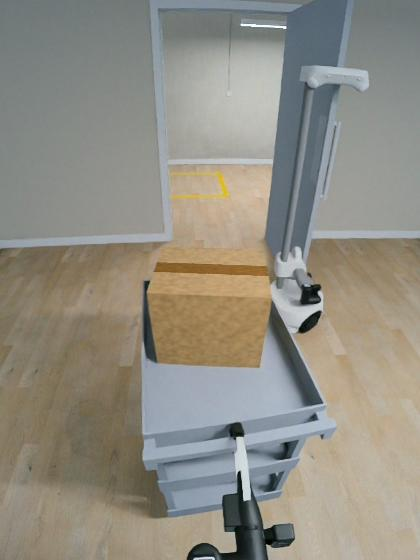

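move --blocking false --cameras '[]' --r2 '{"base": {"strafe_m": 0.06}, "pace": "slow"}'

wait --seconds 2 --cameras '[]'

move --blocking false --cameras '[]' --r2 '{"base": {"translate_m": 0.12}}'

wait --seconds 2 --cameras '["r2_head_camera"]'

Scene clock: 604.13 s.
move: r2 moving
r1: as last shown
r1.lidar_m: 1.32 2.90 2.05 1.94 1.79 0.25 0.27 1.51 1.67 2.77 0.94 0.76
r1.motor_effort: lift_m=+19(20) arm_m=+4(4) wheel_0=-8(8) wheel_1=+5(5) wheel_2=+7(7)
r1.servo_current: wrist_yaw_rad=52(59) wrist_pitch_rad=46(46) wrist_roll_rad=52(59) gripper_m=39(46)
r1.contact_limits: strafe_m 0.5
r1.wrist_depth_mm: - 133 133 291 - - - / - 112 133 291 - - - / - 114 136 291 - - - / - 134 198 291 - - - / 206 - - 1661 - - - / 220 1182 195 991 187 1118 1098 / 219 759 750 153 741 768 798
r2.base_odometry: x=-1.475 y=-0.673 heading=-2.956
r2.turned_by_wheels: +0.000
r2.turned_by_imu: +0.000
r2.base_tilt: forward=-0.6 right=+0.1
r2.lidar_m: 0.35 0.40 2.17 2.05 2.14 2.86 2.90 2.97 2.81 2.69 2.80 0.45
r2.base_status: strafe_m moving
r2.joint_positions: lift_m=+0.686 arm_m=+0.000 wrist_yaw_rad=-0.005 wrist_pitch_rad=+0.005 wrist_roll_rad=+1.569 gripper_m=-0.019
r2.joint_status: not commanded
r2.measured_speeds: translate_m=+0.000 strafe_m=+0.055 rotate_rad=+0.002 lift_m=+0.000 arm_m=+0.000 wrist_yaw_rad=-0.012 wrist_pitch_rad=+0.000 wrist_roll_rad=+0.000
r2.motor_effort: lift_m=+21(21) arm_m=+4(4) wheel_0=-10(12) wheel_1=+7(8) wheel_2=-1(6)
r2.servo_current: wrist_yaw_rad=59(59) wrist_pitch_rad=46(52) wrist_roll_rad=33(59) gripper_m=72(85)
r2.hand_pose: x=+0.4588 y=-0.0888 z=+0.8625 quat_wxyz=(+0.708, +0.707, +0.000, -0.004) (m; r2's base frame)
r2.wrist_depth_mm: - - - 189 253 1336 1160 / - - - 186 248 1366 525 / - - - 182 244 798 - / - 445 442 179 239 842 - / - 449 449 177 235 820 - / - 459 189 173 182 - - / - - 462 - 229 - -
pictures: none
No camera images: "cameras" was empty.

Scene clock: 605.37 s.
earlier move: r2 done
r1.base_odometry: x=-2.344 y=-0.629 heading=-2.422
r1.turned_by_wheels: +0.000
r1.turned_by_imu: +0.000
r1.base_tilt: forward=-1.5 right=+1.3
r1.lidar_m: 4.60 2.90 2.05 1.93 1.78 0.25 0.26 1.52 1.67 2.79 0.96 0.77
r1.base_status: not commanded
r1.joint_positions: lift_m=+0.124 arm_m=+0.000 wrist_yaw_rad=+3.196 wrist_pitch_rad=+0.002 wrist_roll_rad=+0.000 gripper_m=+0.056
r1.joint_status: not commanded
r1.measured_speeds: all 0
r1.motor_effort: lift_m=+20(20) arm_m=+4(5) wheel_0=-8(8) wheel_1=+5(5) wheel_2=+7(7)
r1.servo_current: wrist_yaw_rad=46(59) wrist_pitch_rad=39(46) wrist_roll_rad=52(59) gripper_m=39(46)
r1.contact_limits: strafe_m 0.5
r1.hand_pose: x=-0.1219 y=+0.0715 z=+0.3019 quat_wxyz=(-0.027, -0.001, +0.000, +1.000) (m; r1's base frame)
r1.wrist_depth_mm: - 133 133 290 - - - / - 112 133 293 - - - / - 115 136 291 - - - / - 134 198 291 - - - / 205 - - 1661 - - - / 220 1205 194 991 188 1098 1078 / 220 750 750 153 732 768 798
r2.base_odometry: x=-1.466 y=-0.718 heading=-2.956
r2.turned_by_wheels: +0.000
r2.turned_by_imu: +0.000
r2.base_tilt: forward=-0.7 right=+0.0
r2.lidar_m: 0.39 0.42 2.09 1.99 2.09 2.82 2.92 3.00 2.88 2.73 2.80 0.43
r2.base_status: done
r2.joint_positions: lift_m=+0.686 arm_m=+0.000 wrist_yaw_rad=-0.006 wrist_pitch_rad=+0.005 wrist_roll_rad=+1.569 gripper_m=-0.019
r2.joint_status: not commanded
r2.measured_speeds: all 0
r2.motor_effort: lift_m=+21(21) arm_m=+4(4) wheel_0=-6(14) wheel_1=+4(8) wheel_2=-1(6)
r2.servo_current: wrist_yaw_rad=59(65) wrist_pitch_rad=46(52) wrist_roll_rad=46(59) gripper_m=72(85)
r2.hand_pose: x=+0.4587 y=-0.0892 z=+0.8625 quat_wxyz=(+0.708, +0.707, +0.000, -0.004) (m; r2's base frame)
r2.wrist_depth_mm: - - - 176 237 1336 1182 / - - - 175 236 1336 - / - - 442 175 235 809 - / - 442 442 233 235 842 - / - 462 455 173 233 842 - / - - 187 173 181 - - / - - 480 - 232 1576 -
wait: 1.23 of 2 s (r2 has come to rest)
pictures: none
No camera images: "cameras" was empty.

Scene clock: 605.87 s.
move: r2 moving
r1: as last shown
r1.base_tilt: forward=-1.6 right=+1.3
r1.lidar_m: 4.57 2.86 2.03 1.95 1.77 0.25 0.25 1.50 1.68 2.79 0.92 0.74
r1.motor_effort: lift_m=+19(20) arm_m=+4(4) wheel_0=-7(8) wheel_1=+5(5) wheel_2=+7(7)
r1.servo_current: wrist_yaw_rad=65(65) wrist_pitch_rad=39(46) wrist_roll_rad=59(65) gripper_m=39(46)
r1.contact_limits: strafe_m 0.5
r1.wrist_depth_mm: - 133 133 290 - - - / - 112 133 290 - - - / - 115 136 291 - - - / - 134 198 293 - - - / 205 - - 1661 - - - / 220 1229 195 1008 187 1118 1098 / 219 750 750 153 741 759 788
r2.base_odometry: x=-1.497 y=-0.724 heading=-2.956
r2.turned_by_wheels: +0.000
r2.turned_by_imu: +0.000
r2.base_tilt: forward=-0.7 right=+0.0
r2.lidar_m: 0.38 0.40 2.07 2.00 2.08 2.84 2.94 3.02 2.86 2.73 2.87 0.44
r2.base_status: translate_m moving
r2.joint_positions: lift_m=+0.686 arm_m=+0.000 wrist_yaw_rad=-0.006 wrist_pitch_rad=+0.005 wrist_roll_rad=+1.569 gripper_m=-0.019
r2.joint_status: not commanded
r2.measured_speeds: translate_m=+0.120 strafe_m=+0.000 rotate_rad=+0.004 lift_m=+0.000 arm_m=+0.000 wrist_yaw_rad=+0.000 wrist_pitch_rad=+0.000 wrist_roll_rad=+0.000
r2.motor_effort: lift_m=+21(21) arm_m=+4(4) wheel_0=+8(11) wheel_1=+8(9) wheel_2=-17(21)
r2.servo_current: wrist_yaw_rad=59(65) wrist_pitch_rad=46(46) wrist_roll_rad=46(52) gripper_m=65(72)
r2.hand_pose: x=+0.4587 y=-0.0892 z=+0.8625 quat_wxyz=(+0.708, +0.707, +0.000, -0.004) (m; r2's base frame)
r2.wrist_depth_mm: - - - 177 238 1308 1182 / - - - 176 237 1366 - / - - 539 175 236 831 - / - 449 442 235 235 842 - / - 459 455 173 234 842 - / - - 187 173 180 - - / - - 480 - 232 1576 -
pictures: none
No camera images: "cameras" was empty.

Scene clock: 607.03 s.
earlier move: r2 done
r1.base_odometry: x=-2.344 y=-0.629 heading=-2.422
r1.turned_by_wheels: +0.000
r1.turned_by_imu: +0.000
r1.base_tilt: forward=-1.6 right=+1.3
r1.lidar_m: 4.58 2.88 2.03 1.94 1.77 0.25 0.30 1.53 1.66 2.79 0.77 0.69
r1.base_status: not commanded
r1.joint_positions: lift_m=+0.124 arm_m=+0.000 wrist_yaw_rad=+3.196 wrist_pitch_rad=+0.002 wrist_roll_rad=+0.000 gripper_m=+0.056
r1.joint_status: not commanded
r1.measured_speeds: all 0
r1.motor_effort: lift_m=+19(20) arm_m=+4(4) wheel_0=-8(9) wheel_1=+5(5) wheel_2=+7(7)
r1.servo_current: wrist_yaw_rad=46(65) wrist_pitch_rad=39(46) wrist_roll_rad=59(65) gripper_m=46(46)
r1.contact_limits: strafe_m 0.5
r1.hand_pose: x=-0.1219 y=+0.0715 z=+0.3019 quat_wxyz=(-0.027, -0.001, +0.000, +1.000) (m; r1's base frame)
r1.wrist_depth_mm: - 133 133 290 - - - / - 112 132 291 - - - / - 115 136 290 - - - / - 134 198 291 - - - / 206 - - 1661 - - - / 220 1205 194 991 187 1118 1098 / 219 759 741 153 732 768 798
r2.base_odometry: x=-1.584 y=-0.740 heading=-2.956
r2.turned_by_wheels: +0.001
r2.turned_by_imu: +0.001
r2.base_tilt: forward=-0.7 right=+0.1
r2.lidar_m: 0.39 0.37 2.10 1.99 2.09 2.84 3.04 3.10 2.88 2.74 2.83 0.43
r2.base_status: done
r2.joint_positions: lift_m=+0.686 arm_m=+0.000 wrist_yaw_rad=+0.004 wrist_pitch_rad=+0.005 wrist_roll_rad=+1.569 gripper_m=-0.019
r2.joint_status: not commanded
r2.measured_speeds: all 0
r2.motor_effort: lift_m=+21(21) arm_m=+4(4) wheel_0=+5(14) wheel_1=+3(9) wheel_2=-2(21)
r2.servo_current: wrist_yaw_rad=52(65) wrist_pitch_rad=39(52) wrist_roll_rad=46(59) gripper_m=72(78)
r2.hand_pose: x=+0.4596 y=-0.0863 z=+0.8625 quat_wxyz=(+0.708, +0.707, +0.003, +0.000) (m; r2's base frame)
r2.wrist_depth_mm: - - 1537 175 237 1229 1138 / - - - 175 236 1464 - / - - 521 175 236 820 - / - 445 442 234 235 842 - / - 459 452 173 233 842 - / - - 187 173 180 - - / - - 480 - 232 1576 -
wait: 1.17 of 2 s (r2 has come to rest)
pictures: r2_head_camera
Images, in order (width x height): r2_head_camera 420x560.

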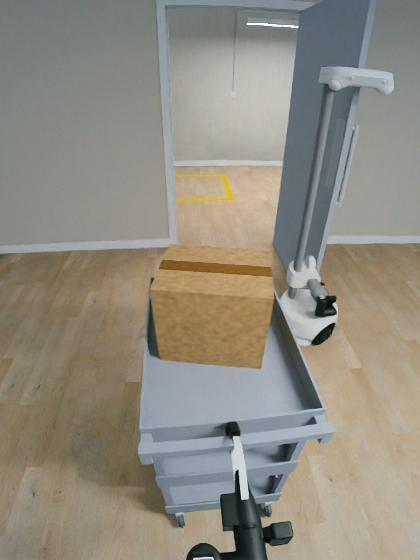

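move --blocking false --cameras '[]' --r2 '{"base": {"rotate_rad": -0.09}, "pace": "slow"}'

wait --seconds 1.5 --cameras '[]'

move --blocking false --cameras '[]' --r2 '{"base": {"strafe_m": 0.1}, "pace": "slow"}'

wait --seconds 2 --cameras '["r2_head_camera"]'

Scene clock: 628.13 s.
move: r2 moving
r1: as last shown
r1.lidar_m: 4.59 2.93 2.03 1.93 1.77 0.25 0.28 1.51 1.67 2.77 0.77 0.68
r1.motor_effort: lift_m=+19(20) arm_m=+4(4) wheel_0=-8(8) wheel_1=+5(5) wheel_2=+7(7)
r1.servo_current: wrist_yaw_rad=39(52) wrist_pitch_rad=39(52) wrist_roll_rad=46(59) gripper_m=46(46)
r1.contact_limits: strafe_m 0.5
r1.wrist_depth_mm: - 133 132 290 - - - / - 112 133 291 - - - / - 115 136 293 - - - / - 134 198 291 - - - / 205 - - 1661 - - - / 220 1205 193 991 188 1138 1098 / 219 750 759 153 750 759 788
r2.base_odometry: x=-1.584 y=-0.740 heading=-3.040
r2.turned_by_wheels: -0.084
r2.turned_by_imu: -0.081
r2.base_tilt: forward=-0.7 right=+0.0
r2.lidar_m: 0.35 0.36 2.16 2.01 2.03 2.60 3.01 3.08 2.94 2.74 2.82 0.45
r2.base_status: rotate_rad moving
r2.joint_positions: lift_m=+0.686 arm_m=+0.000 wrist_yaw_rad=+0.010 wrist_pitch_rad=+0.005 wrist_roll_rad=+1.569 gripper_m=-0.019
r2.joint_status: not commanded
r2.measured_speeds: translate_m=+0.000 strafe_m=-0.001 rotate_rad=-0.117 lift_m=+0.000 arm_m=+0.000 wrist_yaw_rad=-0.002 wrist_pitch_rad=+0.000 wrist_roll_rad=+0.000
r2.motor_effort: lift_m=+21(21) arm_m=+4(4) wheel_0=+11(16) wheel_1=+3(9) wheel_2=+10(13)
r2.servo_current: wrist_yaw_rad=59(72) wrist_pitch_rad=39(52) wrist_roll_rad=46(52) gripper_m=72(72)
r2.hand_pose: x=+0.4602 y=-0.0845 z=+0.8625 quat_wxyz=(+0.708, +0.707, +0.005, +0.002) (m; r2's base frame)
r2.wrist_depth_mm: - - - 256 262 1205 1098 / - 1983 - 191 254 1281 530 / - - - 186 247 820 - / - 535 442 181 242 842 - / - 445 449 179 236 842 - / - 452 187 174 182 - - / - - 455 - 228 - -
pictures: none
No camera images: "cameras" was empty.

Scene clock: 628.53 s.
earlier move: r2 done
r1.base_odometry: x=-2.344 y=-0.629 heading=-2.422
r1.turned_by_wheels: +0.000
r1.turned_by_imu: +0.000
r1.base_tilt: forward=-1.6 right=+1.3
r1.lidar_m: 4.58 2.89 2.05 1.93 1.78 0.25 0.26 1.50 1.67 2.77 0.77 0.70
r1.base_status: not commanded
r1.joint_positions: lift_m=+0.124 arm_m=+0.000 wrist_yaw_rad=+3.196 wrist_pitch_rad=+0.002 wrist_roll_rad=+0.000 gripper_m=+0.056
r1.joint_status: not commanded
r1.measured_speeds: all 0
r1.motor_effort: lift_m=+19(20) arm_m=+4(4) wheel_0=-8(8) wheel_1=+5(6) wheel_2=+7(7)
r1.servo_current: wrist_yaw_rad=46(65) wrist_pitch_rad=39(52) wrist_roll_rad=39(65) gripper_m=39(46)
r1.contact_limits: strafe_m 0.5
r1.hand_pose: x=-0.1219 y=+0.0715 z=+0.3019 quat_wxyz=(-0.027, -0.001, +0.000, +1.000) (m; r1's base frame)
r1.wrist_depth_mm: - 133 133 291 - - - / - 112 133 290 - - - / - 115 136 293 - - - / - 134 198 290 - - - / 206 - - 1661 - - - / 220 1205 194 976 187 1138 1078 / 219 759 759 153 732 759 798
r2.base_odometry: x=-1.584 y=-0.740 heading=-3.045
r2.turned_by_wheels: -0.005
r2.turned_by_imu: -0.005
r2.base_tilt: forward=-0.7 right=+0.1
r2.lidar_m: 0.36 0.36 2.16 2.01 2.05 2.61 3.01 3.06 2.96 2.74 2.80 0.46
r2.base_status: done
r2.joint_positions: lift_m=+0.686 arm_m=+0.000 wrist_yaw_rad=+0.004 wrist_pitch_rad=+0.005 wrist_roll_rad=+1.569 gripper_m=-0.019
r2.joint_status: not commanded
r2.measured_speeds: all 0
r2.motor_effort: lift_m=+21(21) arm_m=+4(4) wheel_0=+5(16) wheel_1=+4(9) wheel_2=+4(13)
r2.servo_current: wrist_yaw_rad=52(72) wrist_pitch_rad=46(52) wrist_roll_rad=52(52) gripper_m=72(78)
r2.hand_pose: x=+0.4596 y=-0.0862 z=+0.8625 quat_wxyz=(+0.708, +0.707, +0.003, +0.000) (m; r2's base frame)
r2.wrist_depth_mm: - - - 260 266 1205 1042 / - 1618 - 194 257 1308 517 / - - - 189 251 831 - / - - 449 182 243 831 - / - 449 449 179 237 820 - / - 449 189 174 180 - - / - - 452 - 225 - -
wait: 0.40 of 1.5 s (r2 has come to rest)
pictures: none
No camera images: "cameras" was empty.

Scene clock: 629.03 s.
move: r2 moving
r1: as last shown
r1.base_tilt: forward=-1.5 right=+1.2
r1.lidar_m: 4.59 2.89 2.06 1.93 1.77 0.25 0.28 1.49 1.61 2.79 0.77 0.68
r1.motor_effort: lift_m=+19(20) arm_m=+4(4) wheel_0=-7(8) wheel_1=+5(6) wheel_2=+7(7)
r1.servo_current: wrist_yaw_rad=39(78) wrist_pitch_rad=46(46) wrist_roll_rad=72(72) gripper_m=46(46)
r1.contact_limits: strafe_m 0.5
r1.wrist_depth_mm: - 133 132 290 - - - / - 112 133 291 - - - / - 115 136 293 - - - / - 134 198 291 - - - / 206 - - 1708 - - - / 220 1205 194 976 187 1118 1098 / 220 750 741 153 741 768 788
r2.base_odometry: x=-1.583 y=-0.755 heading=-3.045
r2.turned_by_wheels: +0.000
r2.turned_by_imu: +0.000
r2.base_tilt: forward=-0.7 right=+0.1
r2.lidar_m: 0.37 0.38 2.19 2.00 2.04 2.58 3.02 3.04 2.96 2.76 2.80 0.44
r2.base_status: strafe_m moving
r2.joint_positions: lift_m=+0.686 arm_m=+0.000 wrist_yaw_rad=+0.000 wrist_pitch_rad=+0.005 wrist_roll_rad=+1.569 gripper_m=-0.019
r2.joint_status: not commanded
r2.measured_speeds: translate_m=+0.000 strafe_m=+0.056 rotate_rad=+0.002 lift_m=+0.000 arm_m=+0.000 wrist_yaw_rad=-0.033 wrist_pitch_rad=+0.000 wrist_roll_rad=+0.000
r2.motor_effort: lift_m=+21(21) arm_m=+4(4) wheel_0=-9(11) wheel_1=+8(9) wheel_2=-2(5)
r2.servo_current: wrist_yaw_rad=39(52) wrist_pitch_rad=52(52) wrist_roll_rad=33(52) gripper_m=72(78)
r2.hand_pose: x=+0.4593 y=-0.0875 z=+0.8625 quat_wxyz=(+0.708, +0.707, +0.002, -0.002) (m; r2's base frame)
r2.wrist_depth_mm: - - - 263 270 297 1042 / - 1537 1661 196 258 1281 508 / - - - 190 250 788 - / - - 449 183 244 842 - / - 445 445 179 237 831 - / - 449 187 173 181 - - / - - 455 - 225 - -
pictures: none
No camera images: "cameras" was empty.

Scene clock: 630.67 s.
earlier move: r2 done
r1.base_odometry: x=-2.344 y=-0.629 heading=-2.422
r1.turned_by_wheels: +0.000
r1.turned_by_imu: +0.000
r1.base_tilt: forward=-1.6 right=+1.2
r1.lidar_m: 4.58 2.87 2.07 1.93 1.75 0.25 0.25 1.52 1.66 2.78 0.80 0.69
r1.base_status: not commanded
r1.joint_positions: lift_m=+0.124 arm_m=+0.000 wrist_yaw_rad=+3.196 wrist_pitch_rad=+0.002 wrist_roll_rad=+0.000 gripper_m=+0.056
r1.joint_status: not commanded
r1.measured_speeds: all 0
r1.motor_effort: lift_m=+20(20) arm_m=+4(4) wheel_0=-8(9) wheel_1=+5(6) wheel_2=+7(7)
r1.servo_current: wrist_yaw_rad=46(78) wrist_pitch_rad=46(46) wrist_roll_rad=52(72) gripper_m=39(46)
r1.contact_limits: strafe_m 0.5
r1.hand_pose: x=-0.1219 y=+0.0715 z=+0.3019 quat_wxyz=(-0.027, -0.001, +0.000, +1.000) (m; r1's base frame)
r1.wrist_depth_mm: - 133 132 291 - - - / - 112 133 290 - - - / - 115 135 290 - - - / - 134 198 291 - - - / 206 - - 1661 - - - / 221 1229 193 1025 187 1118 1060 / 219 750 750 153 723 768 788
r2.base_odometry: x=-1.574 y=-0.840 heading=-3.045
r2.turned_by_wheels: +0.000
r2.turned_by_imu: -0.001
r2.base_tilt: forward=-0.7 right=+0.1
r2.lidar_m: 0.36 0.40 2.07 1.91 1.95 2.39 3.02 3.07 3.05 2.85 2.89 0.44
r2.base_status: done
r2.joint_positions: lift_m=+0.686 arm_m=+0.000 wrist_yaw_rad=-0.007 wrist_pitch_rad=+0.005 wrist_roll_rad=+1.569 gripper_m=-0.019
r2.joint_status: not commanded
r2.measured_speeds: all 0
r2.motor_effort: lift_m=+21(21) arm_m=+4(4) wheel_0=-8(15) wheel_1=+2(9) wheel_2=-1(5)
r2.servo_current: wrist_yaw_rad=52(65) wrist_pitch_rad=39(52) wrist_roll_rad=46(65) gripper_m=72(78)
r2.hand_pose: x=+0.4586 y=-0.0895 z=+0.8625 quat_wxyz=(+0.708, +0.707, -0.001, -0.004) (m; r2's base frame)
r2.wrist_depth_mm: - - - 186 247 1255 1160 / - 1983 - 182 243 1336 512 / - - - 180 241 820 - / - 445 442 178 237 831 - / - 455 452 176 234 831 - / - 459 186 173 181 - - / - - 469 - 229 - -
wait: 1.63 of 2 s (r2 has come to rest)
pictures: r2_head_camera
Images, in order (width x height): r2_head_camera 420x560.

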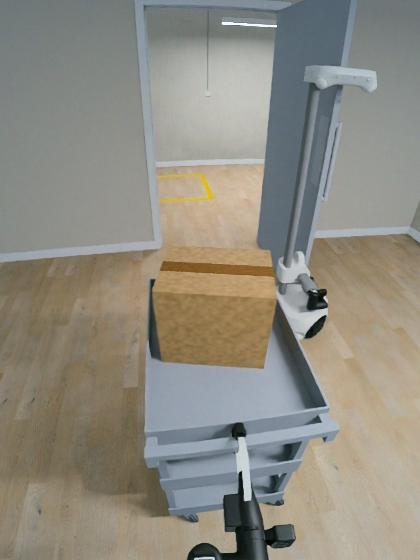

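move --blocking false --cameras '[]' --r2 '{"base": {"strafe_m": 0.05}, "pace": "slow"}'

wait --seconds 1.5 --cameras '[]'

move --blocking false --cameras '[]' --r2 '{"base": {"translate_m": 0.3}}'

wait --seconds 3 --cameras '["r2_head_camera", "r1_head_right_camera"]'

Scene clock: 637.13 s.
move: r2 moving
r1: as last shown
r1.base_tilt: forward=-1.6 right=+1.3
r1.lidar_m: 4.58 2.90 2.05 1.93 1.78 0.25 0.27 1.51 1.66 2.80 0.76 0.71
r1.motor_effort: lift_m=+19(20) arm_m=+4(4) wheel_0=-8(8) wheel_1=+5(5) wheel_2=+7(7)
r1.servo_current: wrist_yaw_rad=52(59) wrist_pitch_rad=46(46) wrist_roll_rad=52(65) gripper_m=46(52)
r1.contact_limits: strafe_m 0.5
r1.wrist_depth_mm: - 133 132 291 - - - / - 112 133 290 - - - / - 115 136 291 - - - / - 134 198 291 - - - / 206 - - 1708 - - - / 220 1205 193 991 187 1138 1098 / 219 759 750 153 732 768 788
r2.base_odometry: x=-1.573 y=-0.854 heading=-3.046
r2.turned_by_wheels: -0.001
r2.turned_by_imu: +0.000
r2.base_tilt: forward=-0.7 right=+0.1
r2.lidar_m: 0.39 0.40 2.03 1.88 1.94 2.38 3.02 3.05 3.10 2.85 2.87 0.44
r2.base_status: strafe_m moving
r2.joint_positions: lift_m=+0.686 arm_m=+0.000 wrist_yaw_rad=-0.007 wrist_pitch_rad=+0.005 wrist_roll_rad=+1.569 gripper_m=-0.019
r2.joint_status: not commanded
r2.measured_speeds: translate_m=+0.000 strafe_m=+0.057 rotate_rad=-0.001 lift_m=+0.000 arm_m=+0.000 wrist_yaw_rad=+0.000 wrist_pitch_rad=+0.000 wrist_roll_rad=+0.000
r2.motor_effort: lift_m=+20(21) arm_m=+4(4) wheel_0=-11(16) wheel_1=+7(7) wheel_2=-1(2)
r2.servo_current: wrist_yaw_rad=59(59) wrist_pitch_rad=46(46) wrist_roll_rad=52(59) gripper_m=72(78)
r2.hand_pose: x=+0.4586 y=-0.0895 z=+0.8625 quat_wxyz=(+0.708, +0.707, -0.001, -0.004) (m; r2's base frame)
r2.wrist_depth_mm: - - - 183 244 1255 1160 / - - - 181 243 1366 - / - - - 179 239 809 - / - 445 442 236 237 842 - / - 455 452 175 235 831 - / - 466 187 173 181 - - / - - 469 - 229 - -
pictures: none
No camera images: "cameras" was empty.

Scene clock: 638.23 s.
earlier move: r2 done
r1.base_odometry: x=-2.344 y=-0.629 heading=-2.422
r1.turned_by_wheels: +0.000
r1.turned_by_imu: +0.000
r1.base_tilt: forward=-1.5 right=+1.3
r1.lidar_m: 4.58 2.91 2.05 1.96 1.76 0.25 0.25 1.51 1.64 2.78 0.77 0.72
r1.base_status: not commanded
r1.joint_positions: lift_m=+0.124 arm_m=+0.000 wrist_yaw_rad=+3.196 wrist_pitch_rad=+0.002 wrist_roll_rad=+0.000 gripper_m=+0.056
r1.joint_status: not commanded
r1.measured_speeds: all 0
r1.motor_effort: lift_m=+19(20) arm_m=+4(4) wheel_0=-8(8) wheel_1=+5(6) wheel_2=+7(7)
r1.servo_current: wrist_yaw_rad=52(59) wrist_pitch_rad=46(46) wrist_roll_rad=46(72) gripper_m=39(52)
r1.contact_limits: strafe_m 0.5
r1.hand_pose: x=-0.1219 y=+0.0715 z=+0.3019 quat_wxyz=(-0.027, -0.001, +0.000, +1.000) (m; r1's base frame)
r1.wrist_depth_mm: - 133 133 291 - - - / - 112 133 291 - - - / - 115 136 291 - - - / - 134 198 293 - - - / 206 - - 1708 - - - / 220 1182 194 1008 187 1118 1098 / 219 750 759 153 741 768 788
r2.base_odometry: x=-1.570 y=-0.889 heading=-3.046
r2.turned_by_wheels: +0.000
r2.turned_by_imu: +0.000
r2.base_tilt: forward=-0.7 right=+0.1
r2.lidar_m: 0.39 0.40 2.00 1.85 1.88 2.39 3.03 3.08 3.11 2.87 2.95 0.41
r2.base_status: done
r2.joint_positions: lift_m=+0.686 arm_m=+0.000 wrist_yaw_rad=-0.006 wrist_pitch_rad=+0.005 wrist_roll_rad=+1.569 gripper_m=-0.019
r2.joint_status: not commanded
r2.measured_speeds: all 0
r2.motor_effort: lift_m=+21(21) arm_m=+4(4) wheel_0=-6(16) wheel_1=+2(7) wheel_2=+0(2)
r2.servo_current: wrist_yaw_rad=39(65) wrist_pitch_rad=39(46) wrist_roll_rad=46(59) gripper_m=72(85)
r2.hand_pose: x=+0.4588 y=-0.0891 z=+0.8625 quat_wxyz=(+0.708, +0.707, +0.000, -0.004) (m; r2's base frame)
r2.wrist_depth_mm: - - - 174 234 1255 1182 / - - - 174 234 1336 - / - - 436 174 234 842 - / - 445 442 234 234 842 - / - 466 455 173 234 842 - / - - 186 173 180 - - / - - 488 - 233 1576 -
wait: 1.10 of 1.5 s (r2 has come to rest)
pictures: none
No camera images: "cameras" was empty.

Scene clock: 638.73 s.
move: r2 moving
r1: as last shown
r1.base_tilt: forward=-1.6 right=+1.3
r1.lidar_m: 4.58 2.92 2.07 1.94 1.77 0.25 0.27 1.51 1.65 2.77 0.76 0.68
r1.motor_effort: lift_m=+19(20) arm_m=+4(4) wheel_0=-7(9) wheel_1=+5(5) wheel_2=+7(7)
r1.servo_current: wrist_yaw_rad=52(72) wrist_pitch_rad=46(46) wrist_roll_rad=52(59) gripper_m=39(46)
r1.contact_limits: strafe_m 0.5
r1.wrist_depth_mm: - 133 133 290 - - - / - 112 133 291 - - - / - 115 136 293 - - - / - 134 198 291 - - - / 206 - - 1708 - - - / 220 1205 194 976 187 1118 1118 / 219 759 750 153 741 759 798
r2.base_odometry: x=-1.600 y=-0.892 heading=-3.046
r2.turned_by_wheels: +0.000
r2.turned_by_imu: +0.000
r2.base_tilt: forward=-0.7 right=+0.0
r2.lidar_m: 0.40 0.40 2.02 1.87 1.90 2.39 3.06 3.09 3.12 2.89 2.94 0.43
r2.base_status: translate_m moving
r2.joint_positions: lift_m=+0.686 arm_m=+0.000 wrist_yaw_rad=-0.006 wrist_pitch_rad=+0.005 wrist_roll_rad=+1.569 gripper_m=-0.019
r2.joint_status: not commanded
r2.measured_speeds: translate_m=+0.122 strafe_m=-0.001 rotate_rad=+0.004 lift_m=+0.000 arm_m=+0.000 wrist_yaw_rad=+0.000 wrist_pitch_rad=+0.000 wrist_roll_rad=+0.000
r2.motor_effort: lift_m=+21(21) arm_m=+4(4) wheel_0=+7(11) wheel_1=+9(10) wheel_2=-20(23)
r2.servo_current: wrist_yaw_rad=52(65) wrist_pitch_rad=46(52) wrist_roll_rad=39(52) gripper_m=72(78)
r2.hand_pose: x=+0.4588 y=-0.0891 z=+0.8625 quat_wxyz=(+0.708, +0.707, +0.000, -0.004) (m; r2's base frame)
r2.wrist_depth_mm: - - - 175 236 1255 1229 / - - - 175 235 1308 - / - - 508 174 235 820 - / - 442 442 232 234 831 - / - 455 455 173 233 842 - / - - 187 171 180 - - / - - 480 - 230 - -
pictures: none
No camera images: "cameras" was empty.

Scene clock: 640.70 s.
earlier move: r2 done
r1.base_odometry: x=-2.344 y=-0.629 heading=-2.422
r1.turned_by_wheels: +0.000
r1.turned_by_imu: +0.000
r1.base_tilt: forward=-1.6 right=+1.3
r1.lidar_m: 4.58 2.87 2.04 1.95 1.79 0.25 0.29 1.52 1.65 2.79 0.62 0.79
r1.base_status: not commanded
r1.joint_positions: lift_m=+0.124 arm_m=+0.000 wrist_yaw_rad=+3.196 wrist_pitch_rad=+0.002 wrist_roll_rad=+0.000 gripper_m=+0.056
r1.joint_status: not commanded
r1.measured_speeds: all 0
r1.motor_effort: lift_m=+19(20) arm_m=+4(5) wheel_0=-8(9) wheel_1=+5(6) wheel_2=+7(7)
r1.servo_current: wrist_yaw_rad=39(78) wrist_pitch_rad=39(46) wrist_roll_rad=46(65) gripper_m=52(52)
r1.contact_limits: strafe_m 0.5
r1.hand_pose: x=-0.1219 y=+0.0715 z=+0.3019 quat_wxyz=(-0.027, -0.001, +0.000, +1.000) (m; r1's base frame)
r1.wrist_depth_mm: - 133 132 291 - - - / - 112 133 290 - - - / - 114 136 291 - - - / - 134 198 291 - - - / 206 - - 1661 - - - / 220 1205 193 991 187 1118 1078 / 219 759 759 153 741 759 798
r2.base_odometry: x=-1.868 y=-0.918 heading=-3.045
r2.turned_by_wheels: +0.001
r2.turned_by_imu: +0.002
r2.base_tilt: forward=-0.7 right=+0.1
r2.lidar_m: 0.36 0.37 2.05 1.87 1.92 2.41 3.34 3.39 3.11 2.84 2.91 0.45
r2.base_status: done
r2.joint_positions: lift_m=+0.686 arm_m=+0.000 wrist_yaw_rad=+0.002 wrist_pitch_rad=+0.005 wrist_roll_rad=+1.569 gripper_m=-0.019
r2.joint_status: not commanded
r2.measured_speeds: all 0
r2.motor_effort: lift_m=+21(21) arm_m=+4(4) wheel_0=+5(16) wheel_1=+5(11) wheel_2=-2(23)
r2.servo_current: wrist_yaw_rad=33(65) wrist_pitch_rad=39(52) wrist_roll_rad=52(59) gripper_m=72(78)
r2.hand_pose: x=+0.4595 y=-0.0867 z=+0.8625 quat_wxyz=(+0.708, +0.707, +0.003, -0.001) (m; r2's base frame)
r2.wrist_depth_mm: 1537 1160 1308 206 273 297 297 / - - - 198 263 1661 504 / - - - 192 253 1661 - / - - 445 184 245 831 - / - 449 449 180 239 831 - / - 449 186 173 181 - - / - - 449 - 225 - -
wait: 1.97 of 3 s (r2 has come to rest)
pictures: r1_head_right_camera, r2_head_camera
Images, in order (width x height): r1_head_right_camera 420x672, r2_head_camera 420x560.

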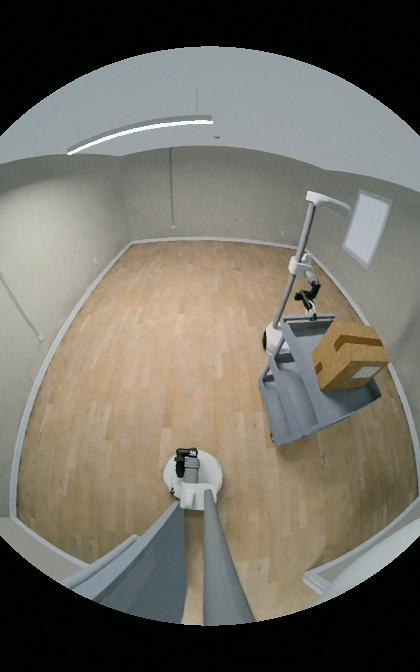

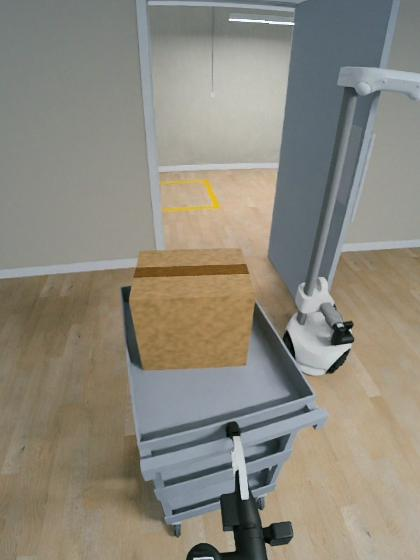

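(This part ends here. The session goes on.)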